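## Task

Put the red wire down on its own, with at least a hand's width of clearance from each of the other wires; a wire left dangling over the table edge may count as a failure.

## Robot and tools

Robot: two arms, left_arm and right_arm, each with a two-finger gripper. Fingers point along the gripper's +z axis and open and close along its y axis. end_effector_position is the spot between the finger pads, roughly 1 cm short of the fingertips.

Frames. Scene frame: origin at table-top height, halfway between the nominal bases, a little behind the near table edge; +x reaches out over the table, +z is up, and left_arm sits on the +y side (this is not the same as left or right in the images). The real bases are at left_arm (+0.010, +0.269, -0.013) m and right_arm (+0.001, -0.319, -0.010) m, both almost level. Hand positions, orientations, velocities and targets printed for an arm are in that arm's own base frame. Fixed cameras and the table use the scene frame. All commanded offsets are along the axes of the arm's current Hand target. Printed hand poses can be wrong by a few centimetres, worse at long reach.

execute_actions(actions, cameras). actions is a list of actions; each action is a list of up to 15 rows, one row per 1/30 s control step; a short action repeats its last row until 15 steps are done. Every row has exactly 14 numbers in [-1, 1]: dx, dy, dz, rx, ry, rz, opening for left_arm, then the same seven for right_arm, always both arms. The first six per arm are an offset from that arm's Hand target as it was when the action began (not from the previous row); scale 1.0 = 0.6 m or 180 degrees; rx, ry, rz form a single rotation vector. Because each new action starts from the updated Hand target, sending the same offset twice moves twice. Opening is absolute, not an offset: +1 fully open (0.093 m), -1 closed. Six zeros re-request the current Hand target; a zero opening is a real command, so repeat the present opening to keep a gripper unchanged. cameras lists names (cam_high, cam_low, cam_left_wrist, cam_right_wrist) or ["all"] or []; an empty actions list returns images and the full status.

move(target, speed, blend, opening_speed, grip_force, blocking, cameras). target is one 14-number row (same layout and scale as above) or a list of up to 15 rows; every row is an offset from the Hand targets at the move's start, not from the previous row. The grippers travel straight lines and all arms finish together; nothing avoids obstacles or the other arm. speed is m/s, 0.002 to 2.9, default 0.25 (turn rate limited to twice that in rad/s); one value or one per target. blend (m) rounds corners of a list; 0 stops at each point. opening_speed is change per second on the -1..+1 scale, at least 0.2. grip_force is newtons per pad, 10 to 50, one value or one per arm, and persists; lower force closes slowly. blocking=false returns early while the move continues. The result adds a move: line (done, off_target, moving, held, fault) and any limits (paced = pose clipped, held = steps withheld). done means within 10 mm and 2 degrees; neither done nor off_target tells you about contact.

wait(seconds 0 to 10): lets time run with last commands held. stop(): brakes a running move. zoom_image(camera, region [x0, y0, x1, y1] pixels, at most 504 by 504) magnifies the newest image of that camera. finished_scene(scene): ends the current scene, given as its integer number; it cannot be undone and the wires must stay separated without the robot.

Results. Hand target is the last commanded pose after clipping; the gripper often rests short of it, and another command re-requests it, so send the remaining gap as an offset. Orientation commands are clipped to within 40 degrees of the measured one each step. grip_measured uses the opening scale: pads meet near -0.94, and each millimetre of object width adds about 0.0208; readings may be up to 0.02 too open. A reading below -0.94 does not prove a thin object is held; check the cameras. To hold, keep sending the closing number; to release, send a value well above the object's width reading. Joint positions end with the finger gap in metres; Joint torques follow joint order, include arm weight, and are noisy. Joint velocities may read within noise. Calls with actions also list positions at some control steps. Fixed cameras sit on a beam behind the arms; calibration is approximate.

Cautions. Do not let any wire fall or be left off or hanging over the table. Don't release an object while it moves, slam, or hit the table, fixtures (the bar under the bases, the plate behind it and the low rail, up to about 3 cm above the table) or the other arm; grippers and wrist cameras can collide unchecked, and pressing arms together can end the scene. Avoid strain on camera cables. Fast moves lag and overshoot and hit harder; aiming far past a contact presses harder. Don't route paths near an arm's own base. An arm blocked by something keeps pushing until commanded back. Holding loads, stretching out or pushing at unreachable poses heats motors: MOTOR HOT appears at 75 °C, at 90 °C the arm folds and idles, at 100 °C it drops. Joint ranges (rad): waist -2.618 to 3.054, shoulder 0 to 3.142, elbow 0 to 3.142, wrist pitch and yaw -1.571 to 1.571, wrist roll -2.094 to 2.094. Small loose objects may occasionally get nudged by outside pushes.

Each tool is called after "Request:" as name(argument=value, ...), one argument or row to a line, values as JSON.

## Session

Request:
execute_actions(
  actions=[],
)

Scene clock: 0.00 s.
left_arm: end_effector_position=(+0.3754, +0.0001, +0.4021) grip_measured=+1.000 end_effector_quat_wxyz=(+0.707, +0.000, +0.707, +0.000) | right_arm: end_effector_position=(+0.3402, +0.3171, +0.2563) grip_measured=-0.931 end_effector_quat_wxyz=(+0.460, -0.488, +0.597, +0.439)
Joint positions: left_arm=[0 1.047 1.047 0 0 0 0.093] | right_arm=[0.446 1.649 1.156 0.147 -0.973 -0.213 0.001]
Joint velocities: within noise
Joint torques (N m): no reading
Heat: left arm: 42 °C; right arm: 40 °C.
Hand target: left_arm +0.3730, +0.0000, +0.4120; +0.716, +0.000, +0.698, +0.000 | right_arm +0.3413, +0.3162, +0.2695; +0.475, -0.491, +0.587, +0.435
Tool commands: left_gripper/opening=+1.0 right_gripper/opening=-0.936209

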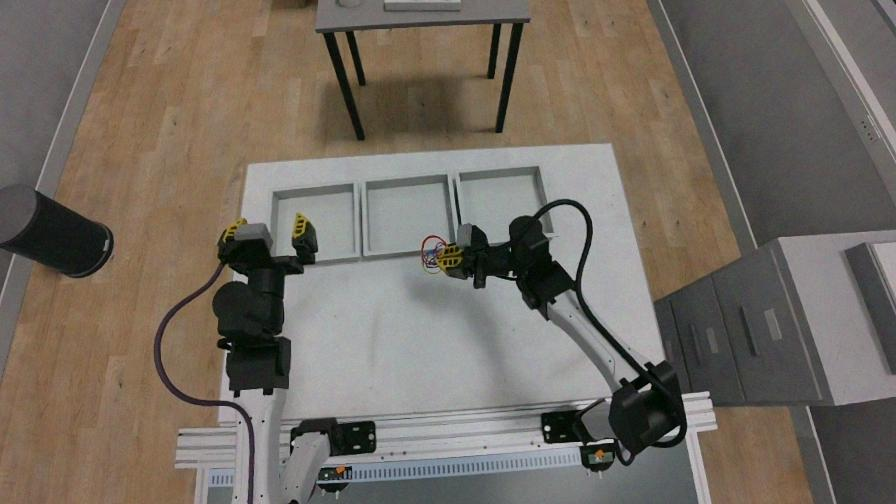

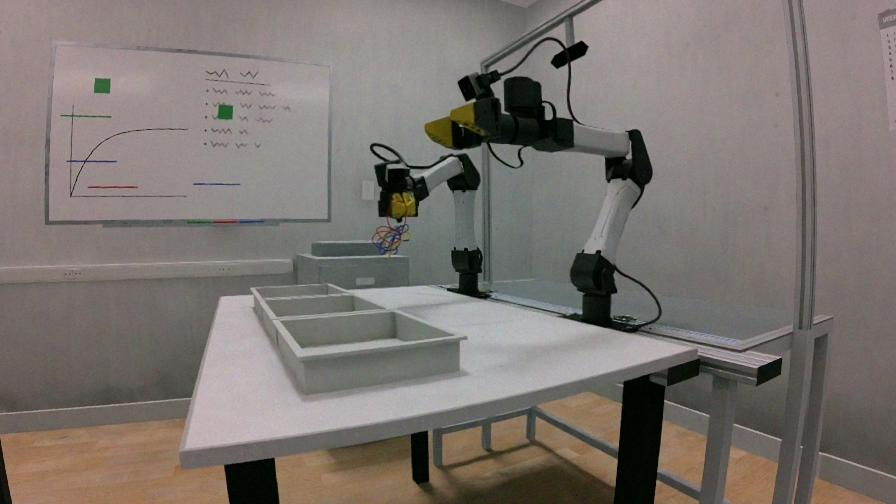

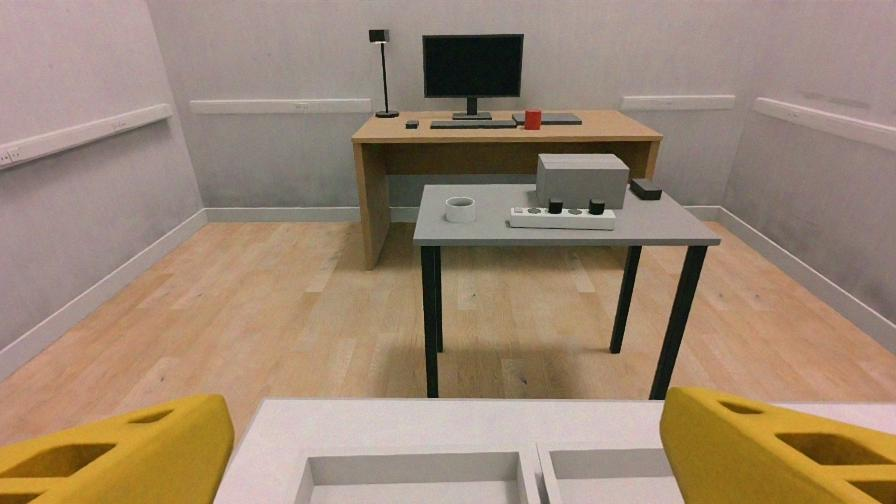

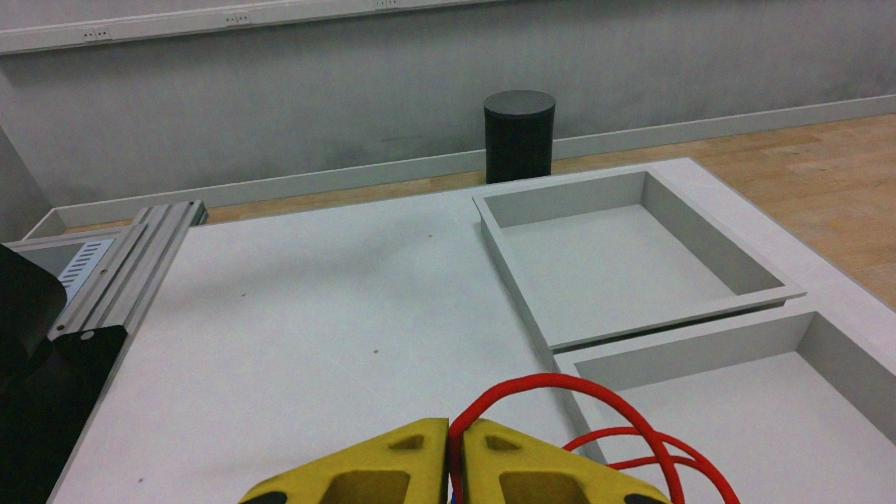

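Request:
zoom_image(
  camera="cam_low",
  region=[350, 180, 450, 280],
)

Request:
zoom_image(
  camera="cam_high",
  region=[400, 210, 500, 290],
)

Request:
zoom_image(
  camera="cam_right_wrist",
  region=[392, 330, 896, 504],
)

Scaled by 5.040 from the camera's 896x504 image, which has a finer 1280x720 frame.

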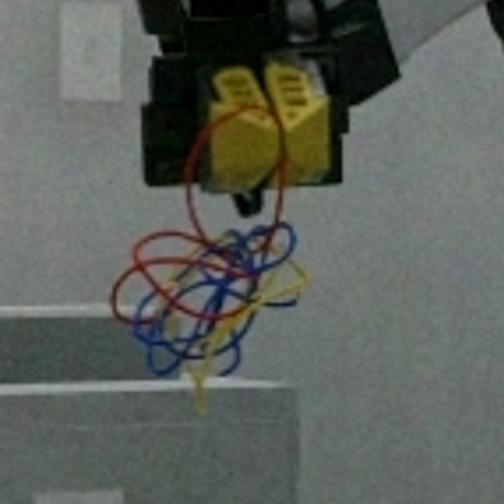

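Scaled by 5.040 from the camera's 896x504 image, which has a finer 1280x720 frame.

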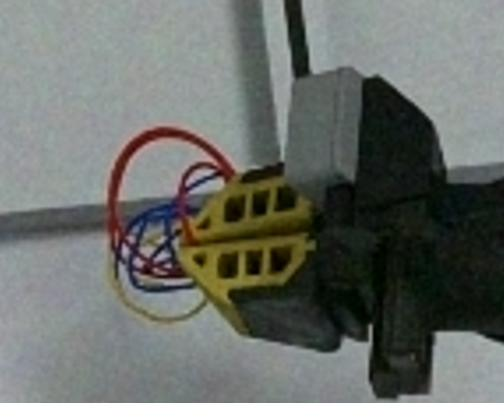

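Scaled by 1.000.

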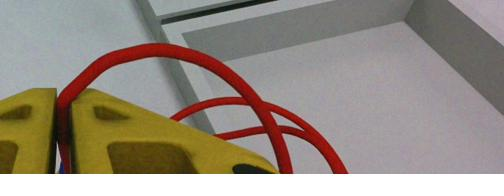

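Request:
zoom_image(
  camera="cam_right_wrist",
  region=[430, 404, 530, 504],
)

Request:
move(
  target=[0.13, -0.22, -0.12, 0.28, 0, 0, 1, 0, 0, 0, 0, 0, 0, -0.936209],
  cameras=["cam_left_wrist", "cam_low", "cam_high"],
)

Scaled by 5.040 from the camera's 896x504 image, which has a finer 1280x720 frame.

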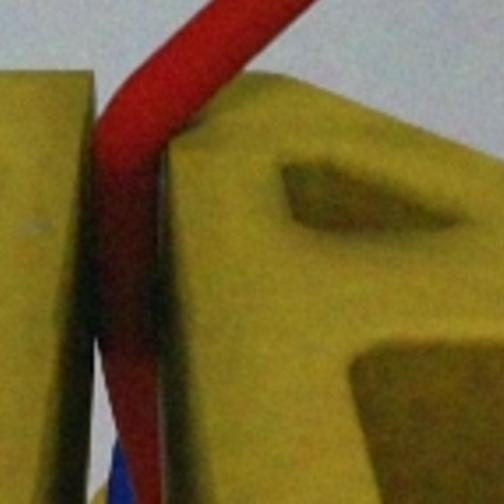

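Scene clock: 37.60 s.
left_arm: end_effector_position=(+0.3041, -0.1292, +0.3362) grip_measured=+1.000 end_effector_quat_wxyz=(+0.649, +0.299, +0.635, -0.293) | right_arm: end_effector_position=(+0.3402, +0.3171, +0.2563) grip_measured=-0.931 end_effector_quat_wxyz=(+0.460, -0.488, +0.597, +0.439)
Joint positions: left_arm=[-0.006 0.959 0.729 0.252 0.857 0 0.093] | right_arm=[0.446 1.649 1.156 0.147 -0.973 -0.213 0.001]
Joint torques (N m): left_arm=[-0.2 -1.37 7.47 2.27 0.16 -0.02] | right_arm=[-0.08 -8.39 8.36 1.71 -0.13 0.06]
Heat: left arm: 51 °C; right arm: 44 °C.
Hand target: left_arm +0.3030, -0.1320, +0.3323; +0.648, +0.305, +0.631, -0.297 | right_arm +0.3413, +0.3162, +0.2695; +0.475, -0.491, +0.587, +0.435
Off the commanded pose: left_arm 0.005 m, 1 deg | right_arm 0.013 m, 2 deg.
move: off_target (right_arm)
camera_calibration:
cam_left_wrist: T_world_to_cam=[[-0.768967, -0.638672, -0.0280684, 0.159668], [-0.244499, 0.33438, -0.910171, 0.461911], [0.590686, -0.693029, -0.413282, -0.0403483], [0, 0, 0, 1]] pos_world=[0.259549, -0.0804407, 0.408224]
Images, in order (width x height): cam_high 896x504, cam_low 896x504, cam_left_wrist 896x504.

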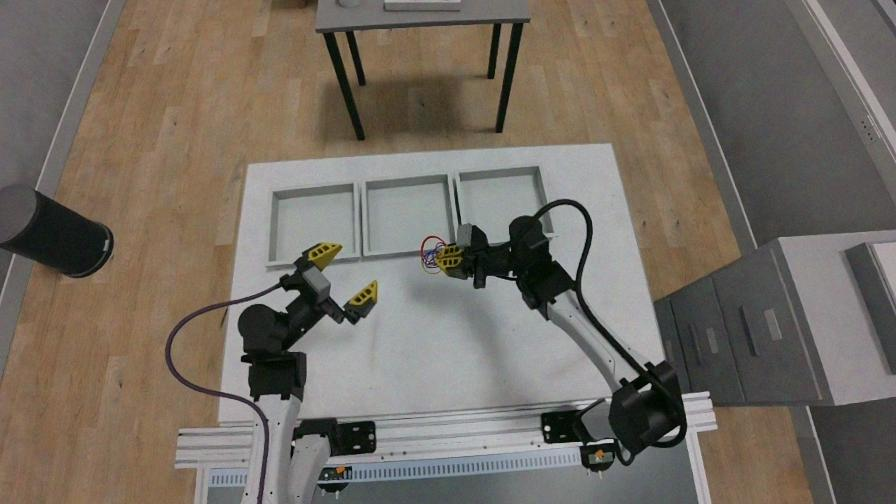

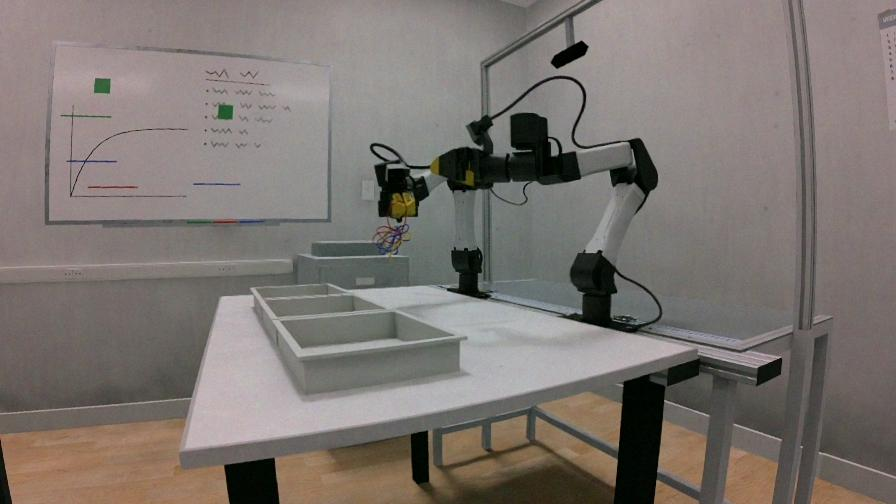

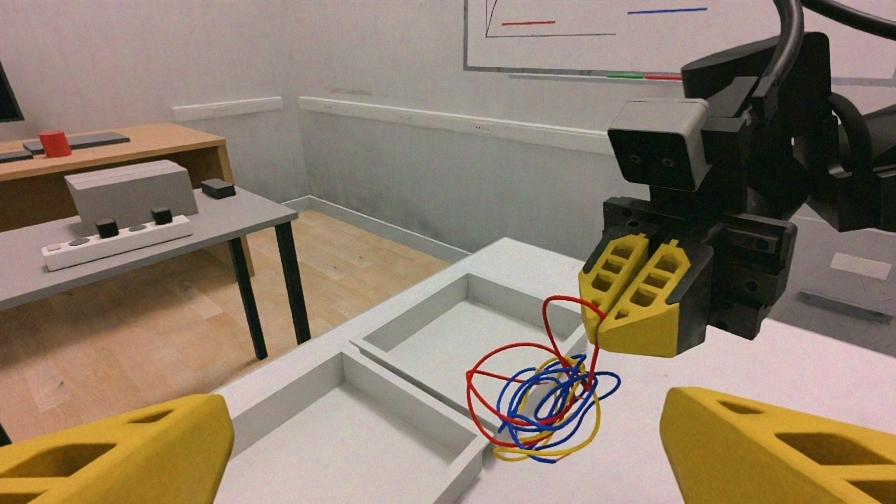

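Request:
zoom_image(
  camera="cam_left_wrist",
  region=[440, 280, 660, 480],
)

Scaled by 2.291 from the camera's 896x504 image, which has a finer 1280x720 frame.

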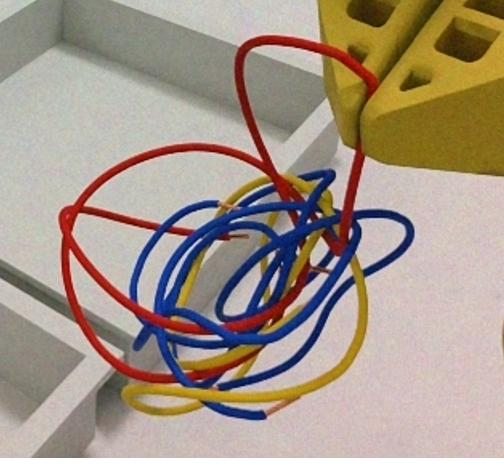

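Request:
move(
  target=[0.062, -0.077, -0.17, 0, 0.167, 0, 1, 0.173, 0.1245, 0.011, 0, 0.15, 0, -0.936209],
  cameras=["cam_left_wrist", "cam_low", "cam_high", "cam_right_wrist"],
  speed=0.15,
)

Scene clock: 112.20 s.
left_arm: end_effector_position=(+0.2013, -0.0851, +0.2819) grip_measured=+1.000 end_effector_quat_wxyz=(+0.451, +0.363, +0.784, -0.223) | right_arm: end_effector_position=(+0.2633, +0.3167, +0.1559) grip_measured=-0.931 end_effector_quat_wxyz=(+0.305, -0.574, +0.693, +0.313)
Joint positions: left_arm=[0.259 0.847 1.075 -1.177 0.918 0.81 0.093] | right_arm=[0.631 1.573 1.09 -0.392 -0.638 -0.514 0.001]
Joint torques (N m): left_arm=[0.66 0.61 11.36 1.51 0.45 0.17] | right_arm=[0.66 -9.66 6.84 1.44 -0.25 -0.01]
Heat: left arm: 54 °C; right arm: 47 °C.
Hand target: left_arm +0.2034, -0.0828, +0.2925; +0.462, +0.372, +0.778, -0.208 | right_arm +0.2612, +0.3162, +0.1695; +0.325, -0.579, +0.681, +0.308
Off the commanded pose: left_arm 0.011 m, 3 deg | right_arm 0.014 m, 3 deg.
move: off_target (left_arm, right_arm)
camera_calibration:
cam_left_wrist: T_world_to_cam=[[-0.781962, -0.622993, 0.0203831, 0.0975517], [-0.518274, 0.631659, -0.576541, 0.358979], [0.346306, -0.461397, -0.816814, 0.211061], [0, 0, 0, 1]] pos_world=[0.18924, -0.0685953, 0.377375]
cam_right_wrist: T_world_to_cam=[[0.98468, -0.142218, -0.100889, -0.197969], [-0.173183, -0.865024, -0.470895, 0.436075], [-0.0203015, 0.481153, -0.876402, 0.0759792], [0, 0, 0, 1]] pos_world=[0.272, 0.312503, 0.251961]

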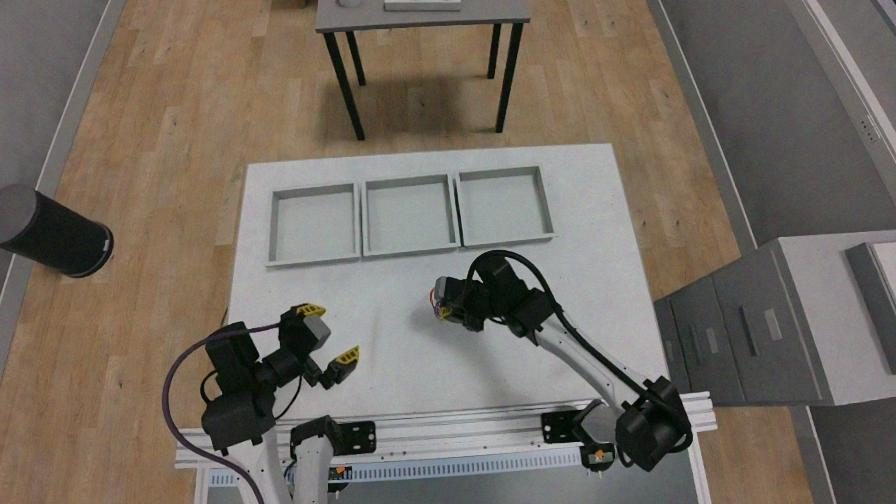

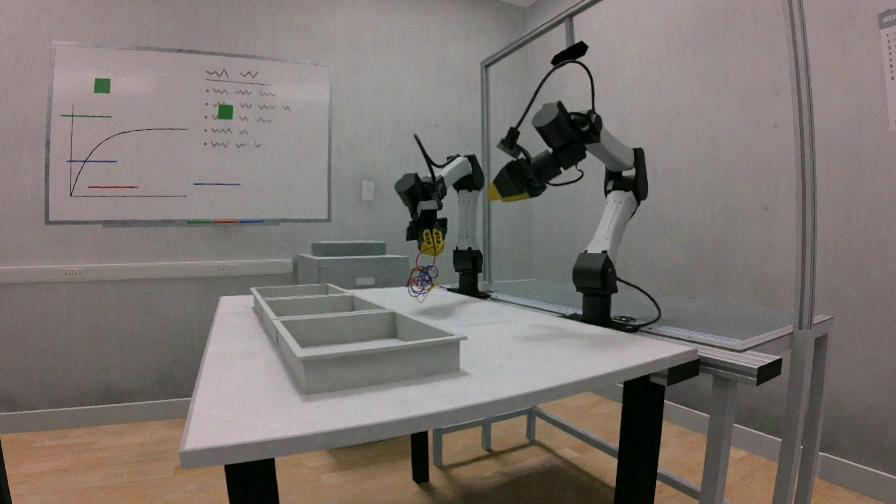

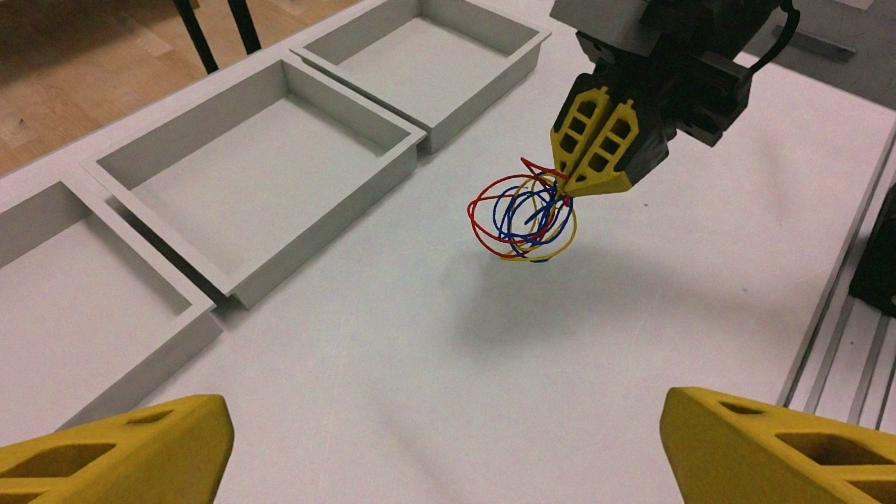

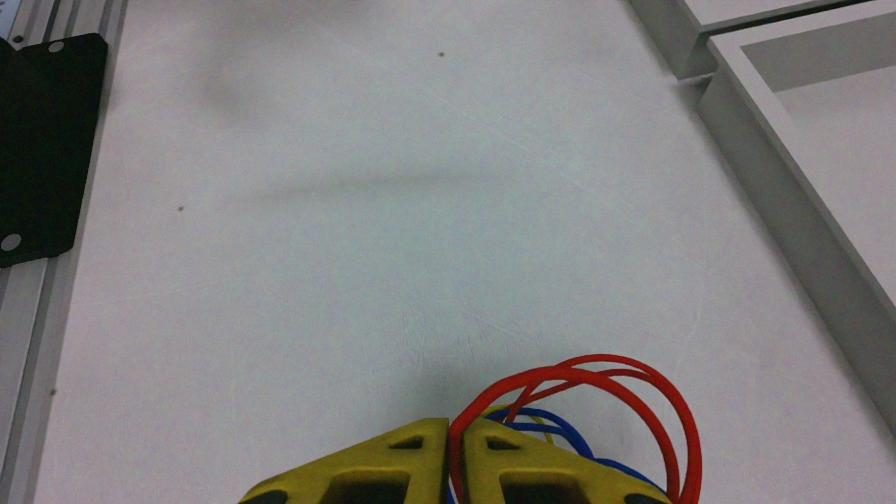

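Request:
move(
  target=[0, 0, 0, 0, 0, 0, 1, 0.113, -0.006, 0.085, 0, 0, 0, -0.936209],
  cameras=["cam_left_wrist", "cam_right_wrist"],
  speed=0.12,
)

Request:
zoom_image(
  camera="cam_left_wrist",
  region=[430, 160, 650, 340],
)

Scene clock: 122.27 s.
left_arm: end_effector_position=(+0.2012, -0.0851, +0.2817) grip_measured=+1.000 end_effector_quat_wxyz=(+0.451, +0.363, +0.784, -0.223) | right_arm: end_effector_position=(+0.2588, +0.3133, +0.0851) grip_measured=-0.931 end_effector_quat_wxyz=(+0.316, -0.576, +0.687, +0.312)
Joint positions: left_arm=[0.259 0.847 1.075 -1.178 0.918 0.811 0.093] | right_arm=[0.631 1.656 0.858 -0.058 -0.637 -0.52 0.001]
Joint torques (N m): left_arm=[0.55 0.47 11.32 1.44 0.41 0.18] | right_arm=[0.73 -5.86 6.2 1.69 -0.15 0.03]
Heat: left arm: 51 °C; right arm: 47 °C.
Hand target: left_arm +0.2034, -0.0828, +0.2925; +0.462, +0.372, +0.778, -0.208 | right_arm +0.2610, +0.3163, +0.0845; +0.325, -0.579, +0.681, +0.308
Off the commanded pose: left_arm 0.011 m, 3 deg | right_arm 0.004 m, 1 deg.
move: off_target (left_arm)
camera_calibration:
cam_left_wrist: T_world_to_cam=[[-0.78236, -0.622488, 0.0205024, 0.097542], [-0.518066, 0.632142, -0.576197, 0.358735], [0.345716, -0.461416, -0.817053, 0.211214], [0, 0, 0, 1]] pos_world=[0.189142, -0.0685954, 0.377275]
cam_right_wrist: T_world_to_cam=[[0.987034, -0.138364, -0.081365, -0.20464], [-0.160487, -0.860005, -0.484392, 0.395289], [-0.00295204, 0.491169, -0.871059, 0.00744218], [0, 0, 0, 1]] pos_world=[0.265447, 0.307981, 0.181307]
Images, in order (width x height): cam_left_wrist 896x504, cam_right_wrist 896x504.

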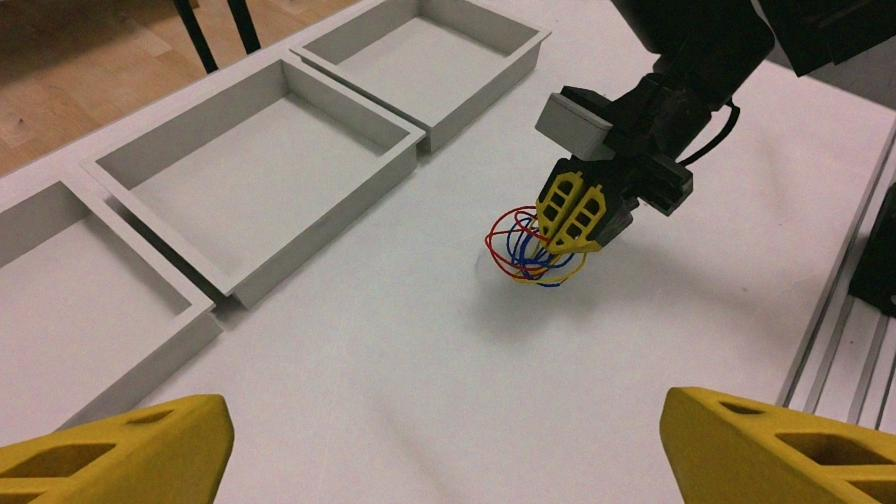

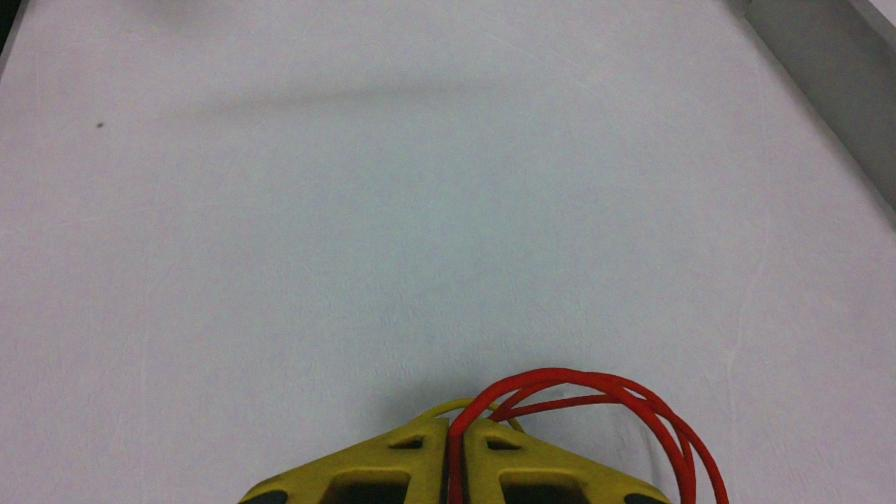

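Scaled by 2.291 from the camera's 896x504 image, which has a finer 1280x720 frame.

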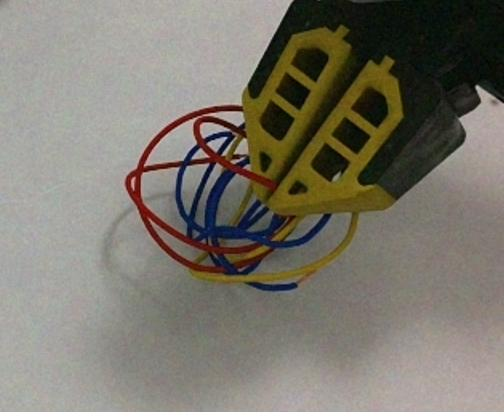

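Request:
move(
  target=[0, 0, 0, 0, 0, 0, 1, -0.176, 0, -0.227, 0, 0.28, 0, -0.936209],
  cameras=["cam_left_wrist", "cam_right_wrist", "cam_low"],
  speed=0.15,
)

Request:
zoom_image(
  camera="cam_left_wrist",
  region=[430, 100, 650, 280],
)

Scene clock: 148.57 s.
left_arm: end_effector_position=(+0.2012, -0.0851, +0.2817) grip_measured=+1.000 end_effector_quat_wxyz=(+0.451, +0.363, +0.784, -0.223) | right_arm: end_effector_position=(+0.2637, +0.2720, +0.2267) grip_measured=-0.931 end_effector_quat_wxyz=(+0.089, -0.648, +0.755, +0.047)
Joint positions: left_arm=[0.259 0.847 1.075 -1.178 0.918 0.811 0.093] | right_arm=[0.764 1.892 2.061 -1.557 -0.083 -0.648 0.001]
Joint torques (N m): left_arm=[0.81 0.58 11.04 1.46 0.42 0.2] | right_arm=[0.88 -11.45 8.55 0.61 0.12 0.06]
Heat: left arm: 56 °C; right arm: 45 °C.
Hand target: left_arm +0.2034, -0.0828, +0.2925; +0.462, +0.372, +0.778, -0.208 | right_arm +0.2620, +0.2699, +0.2506; +0.004, -0.655, +0.755, +0.032
Off the commanded pose: left_arm 0.011 m, 3 deg | right_arm 0.024 m, 10 deg.
joint sent to its limit (right arm) — joint 4 (wrist pitch), lower limit. The joint targets are off in orientation, not in position.
move: off_target (left_arm, right_arm)
camera_calibration:
cam_left_wrist: T_world_to_cam=[[-0.78236, -0.622488, 0.0205024, 0.097542], [-0.518066, 0.632142, -0.576197, 0.358735], [0.345716, -0.461416, -0.817053, 0.211214], [0, 0, 0, 1]] pos_world=[0.189142, -0.0685954, 0.377275]
cam_right_wrist: T_world_to_cam=[[0.986046, -0.163899, 0.0291515, -0.221556], [-0.166333, -0.962869, 0.212641, 0.300635], [-0.00678263, -0.214522, -0.976696, 0.367905], [0, 0, 0, 1]] pos_world=[0.270966, 0.332083, 0.301862]
Images, in order (width x height): cam_low 896x504, cam_left_wrist 896x504, cam_right_wrist 896x504.

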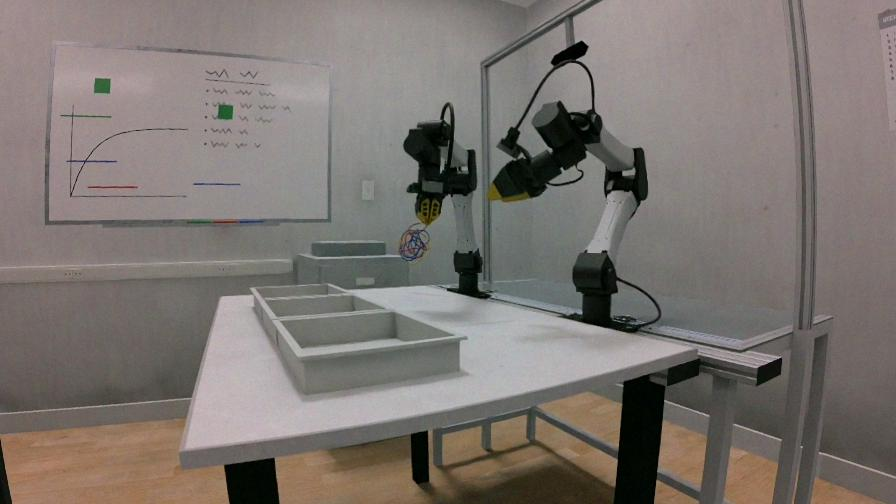

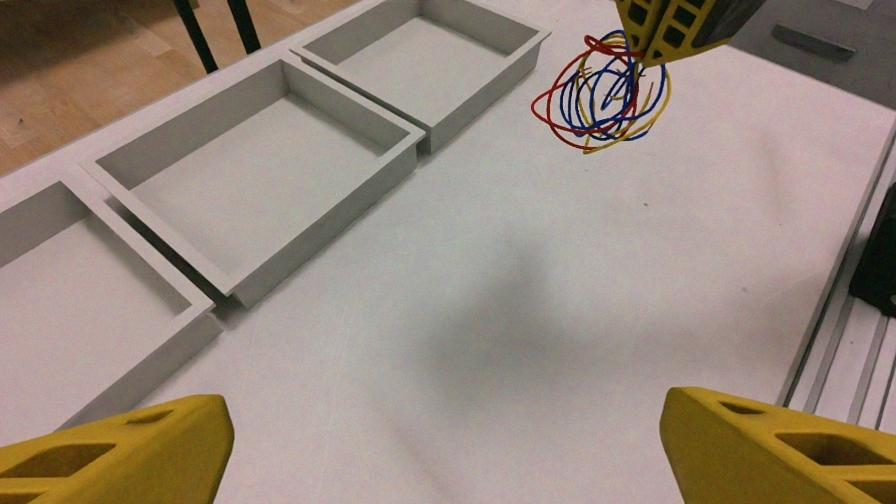

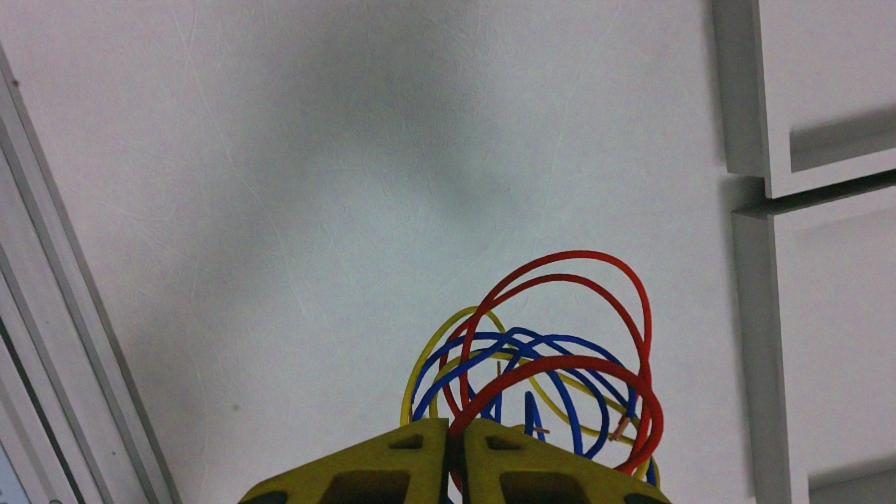

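Scaled by 2.291 from the camera's 896x504 image, which has a finer 1280x720 frame.

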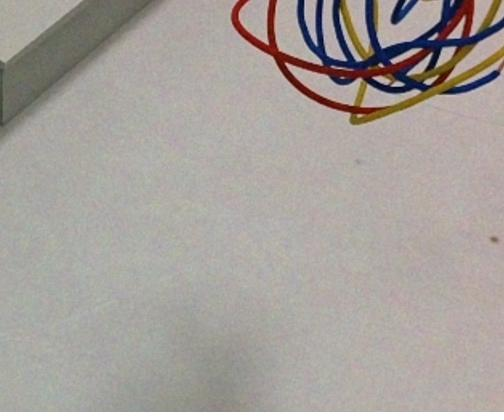

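Request:
zoom_image(
  camera="cam_left_wrist",
  region=[510, 10, 710, 170],
)

Request:
zoom_image(
  camera="cam_right_wrist",
  region=[380, 230, 680, 504],
)

Scaled by 2.520 from the camera's 896x504 image, which has a finer 1280x720 frame.

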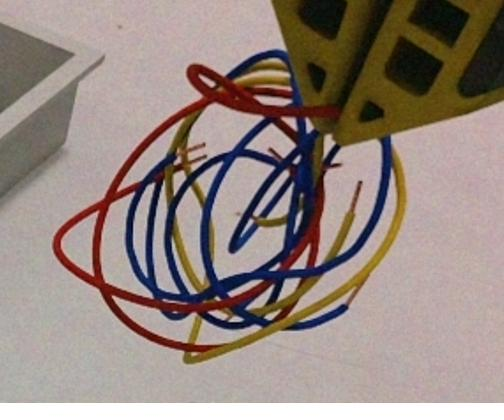

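Scaled by 1.680 from the camera's 896x504 image, which has a finer 1280x720 frame.

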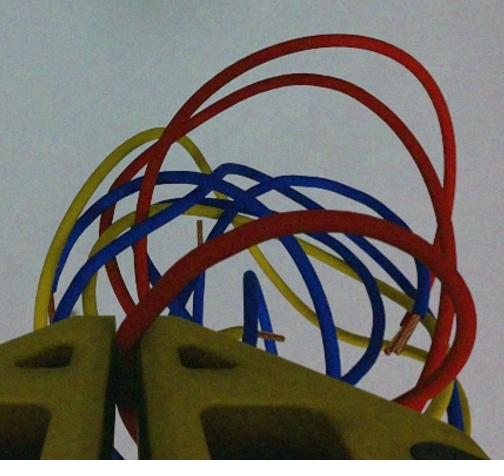

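Request:
move(
  target=[0, 0, 0, 0, 0, 0, 1, 0, 0, 0, -0.0436, -0.0436, 0.4987, -0.936209],
  cameras=["cam_left_wrist", "cam_right_wrist", "cam_low"],
  speed=0.3,
)

Request:
zoom_image(
  camera="cam_left_wrist",
  region=[510, 0, 710, 160],
)

Request:
zoom_image(
  camera="cam_right_wrist",
  region=[380, 230, 680, 504],
)

Scene clock: 233.30 s.
left_arm: end_effector_position=(+0.2012, -0.0851, +0.2817) grip_measured=+1.000 end_effector_quat_wxyz=(+0.451, +0.363, +0.784, -0.223) | right_arm: end_effector_position=(+0.2624, +0.2737, +0.2284) grip_measured=-0.931 end_effector_quat_wxyz=(+0.003, +0.069, +0.990, +0.123)
Joint positions: left_arm=[0.259 0.847 1.075 -1.178 0.918 0.811 0.093] | right_arm=[0.733 1.892 2.061 -1.558 -0.166 0.887 0.001]
Joint torques (N m): left_arm=[0.73 0.64 11.29 1.44 0.48 0.14] | right_arm=[-0.81 -11.29 8.16 0.59 -0.17 0.14]
Heat: left arm: 61 °C; right arm: 54 °C.
Hand target: left_arm +0.2034, -0.0828, +0.2925; +0.462, +0.372, +0.778, -0.208 | right_arm +0.2620, +0.2700, +0.2506; -0.014, +0.072, +0.991, +0.112
Off the commanded pose: left_arm 0.011 m, 3 deg | right_arm 0.023 m, 2 deg.
joint sent to its limit (right arm) — joint 4 (wrist pitch), lower limit. The joint targets are off in orientation, not in position.
move: off_target (left_arm, right_arm)
camera_calibration:
cam_left_wrist: T_world_to_cam=[[-0.78236, -0.622488, 0.0205024, 0.097542], [-0.518066, 0.632142, -0.576197, 0.358735], [0.345716, -0.461416, -0.817053, 0.211214], [0, 0, 0, 1]] pos_world=[0.189142, -0.0685954, 0.377275]
cam_right_wrist: T_world_to_cam=[[-0.146711, -0.955432, -0.256176, 0.359018], [-0.916392, 0.0337733, 0.398854, 0.18329], [-0.372426, 0.293274, -0.880505, 0.304943], [0, 0, 0, 1]] pos_world=[0.334206, 0.247395, 0.287369]
Images, in order (width x height): cam_low 896x504, cam_left_wrist 896x504, cam_right_wrist 896x504.

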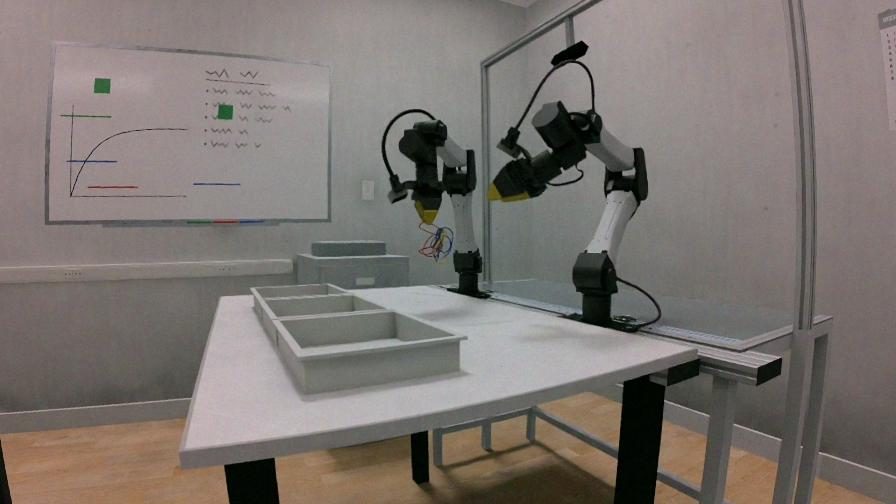

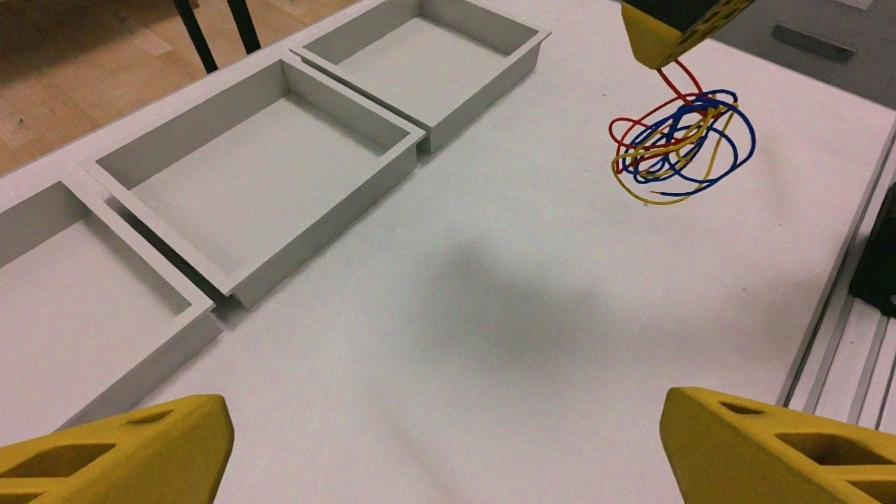

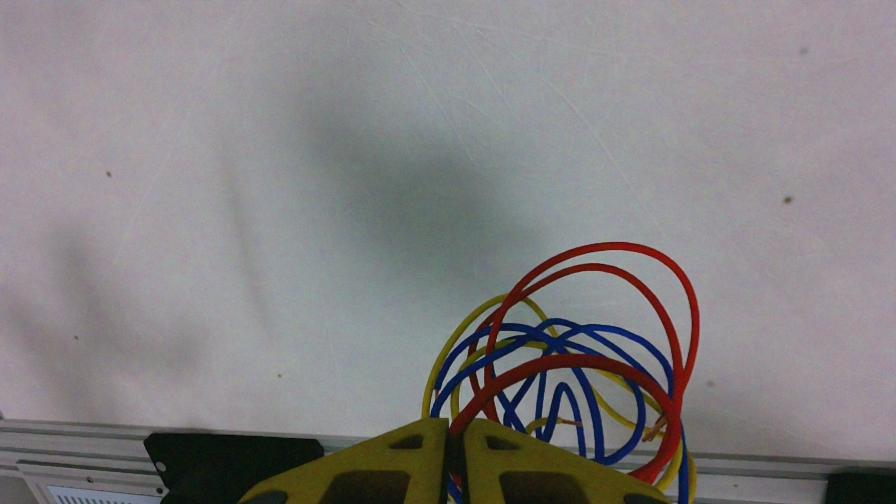

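Scaled by 2.520 from the camera's 896x504 image, which has a finer 1280x720 frame.

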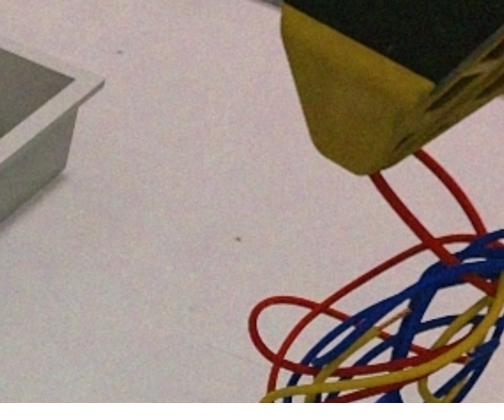

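Scaled by 1.680 from the camera's 896x504 image, which has a finer 1280x720 frame.

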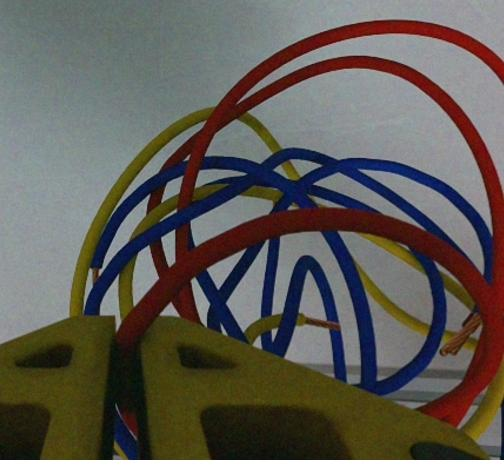

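Request:
zoom_image(
  camera="cam_left_wrist",
  region=[590, 50, 790, 220],
)

Request:
zoom_image(
  camera="cam_low",
  region=[390, 200, 470, 270],
)

Scaled by 2.520 from the camera's 896x504 image, which has a finer 1280x720 frame.

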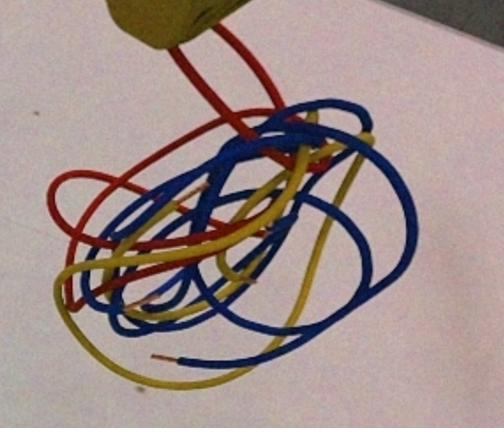

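Scaled by 6.300 from the camera's 896x504 image, which has a finer 1280x720 frame.

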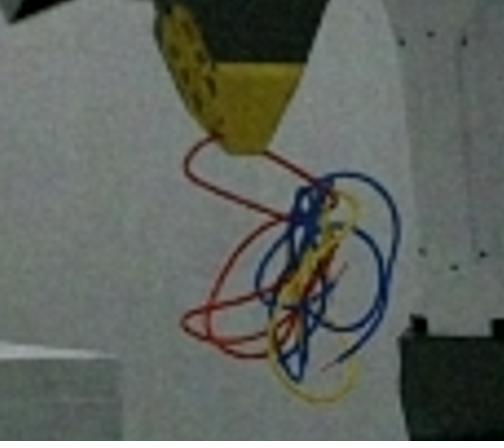

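Request:
move(
  target=[0.0445, -0.2425, 0.289, 0.2116, -0.1066, 0.0752, -0.44, 0, 0, 0, 0, 0, 0, -0.936209],
  cameras=["cam_left_wrist", "cam_right_wrist", "cam_low", "cam_high"],
  speed=0.2,
)

Scene clock: 274.67 s.
left_arm: end_effector_position=(+0.1856, -0.2805, +0.1856) grip_measured=-0.438 end_effector_quat_wxyz=(+0.462, +0.548, +0.537, -0.445) | right_arm: end_effector_position=(+0.2624, +0.2738, +0.2284) grip_measured=-0.931 end_effector_quat_wxyz=(+0.002, +0.069, +0.990, +0.123)
Joint positions: left_arm=[-0.557 1.205 0.463 0.419 0.98 0.301 0.024] | right_arm=[0.733 1.892 2.061 -1.558 -0.167 0.888 0.001]
Joint torques (N m): left_arm=[-0.23 -2.54 6.57 2.17 0.35 -0.06] | right_arm=[-0.69 -11.15 8.03 0.52 -0.13 0.16]
Heat: left arm: 62 °C; right arm: 55 °C.
Hand target: left_arm +0.1812, -0.2810, +0.1819; +0.458, +0.549, +0.534, -0.452 | right_arm +0.2619, +0.2700, +0.2506; -0.014, +0.072, +0.991, +0.112
Off the commanded pose: left_arm 0.006 m, 1 deg | right_arm 0.023 m, 2 deg.
joint sent to its limit (right arm) — joint 4 (wrist pitch), lower limit. The joint targets are off in orientation, not in position.
move: off_target (right_arm)
camera_calibration:
cam_left_wrist: T_world_to_cam=[[-0.999203, 0.012533, -0.0378964, 0.194876], [0.0381479, 0.579225, -0.814275, 0.344873], [0.0117452, -0.815072, -0.579241, -0.0334079], [0, 0, 0, 1]] pos_world=[0.181957, -0.229431, 0.268855]
cam_right_wrist: T_world_to_cam=[[-0.147445, -0.955267, -0.25637, 0.359261], [-0.9162, 0.034266, 0.399253, 0.182897], [-0.372608, 0.293754, -0.880268, 0.304778], [0, 0, 0, 1]] pos_world=[0.334105, 0.247393, 0.287368]

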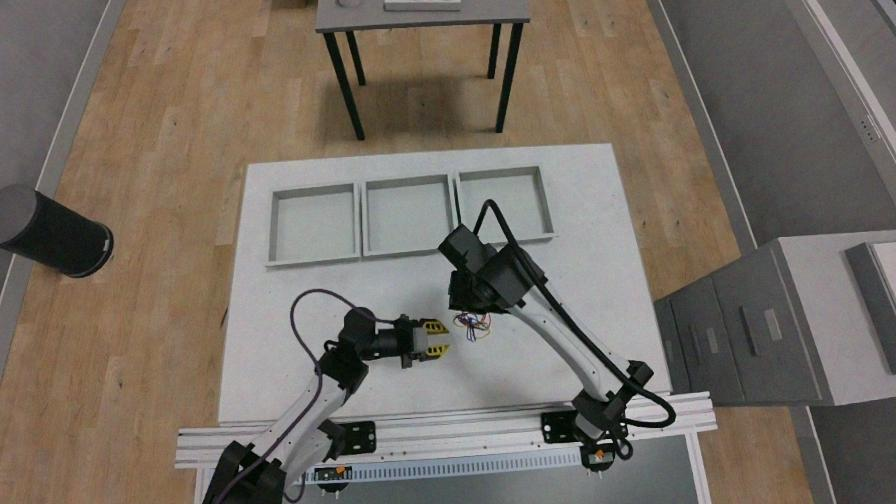

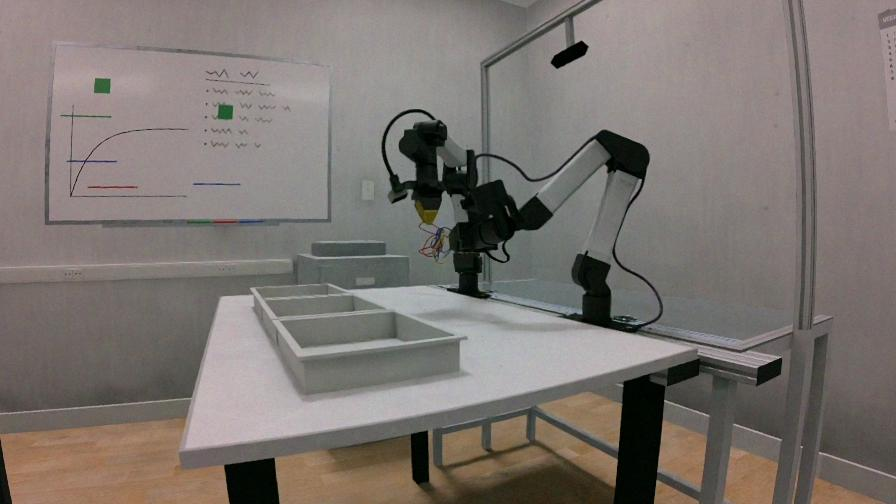

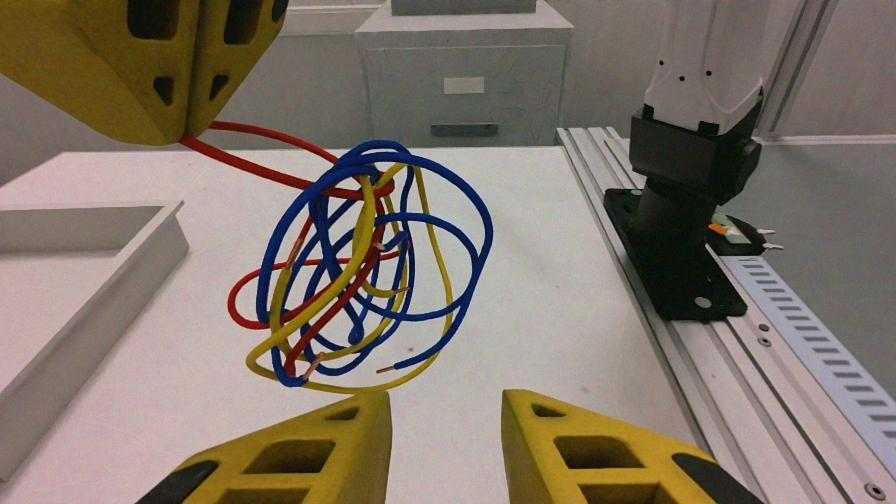

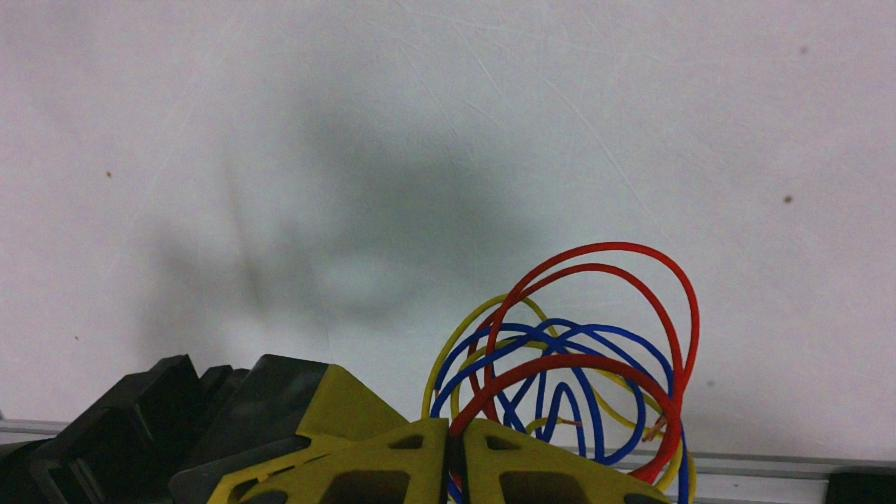

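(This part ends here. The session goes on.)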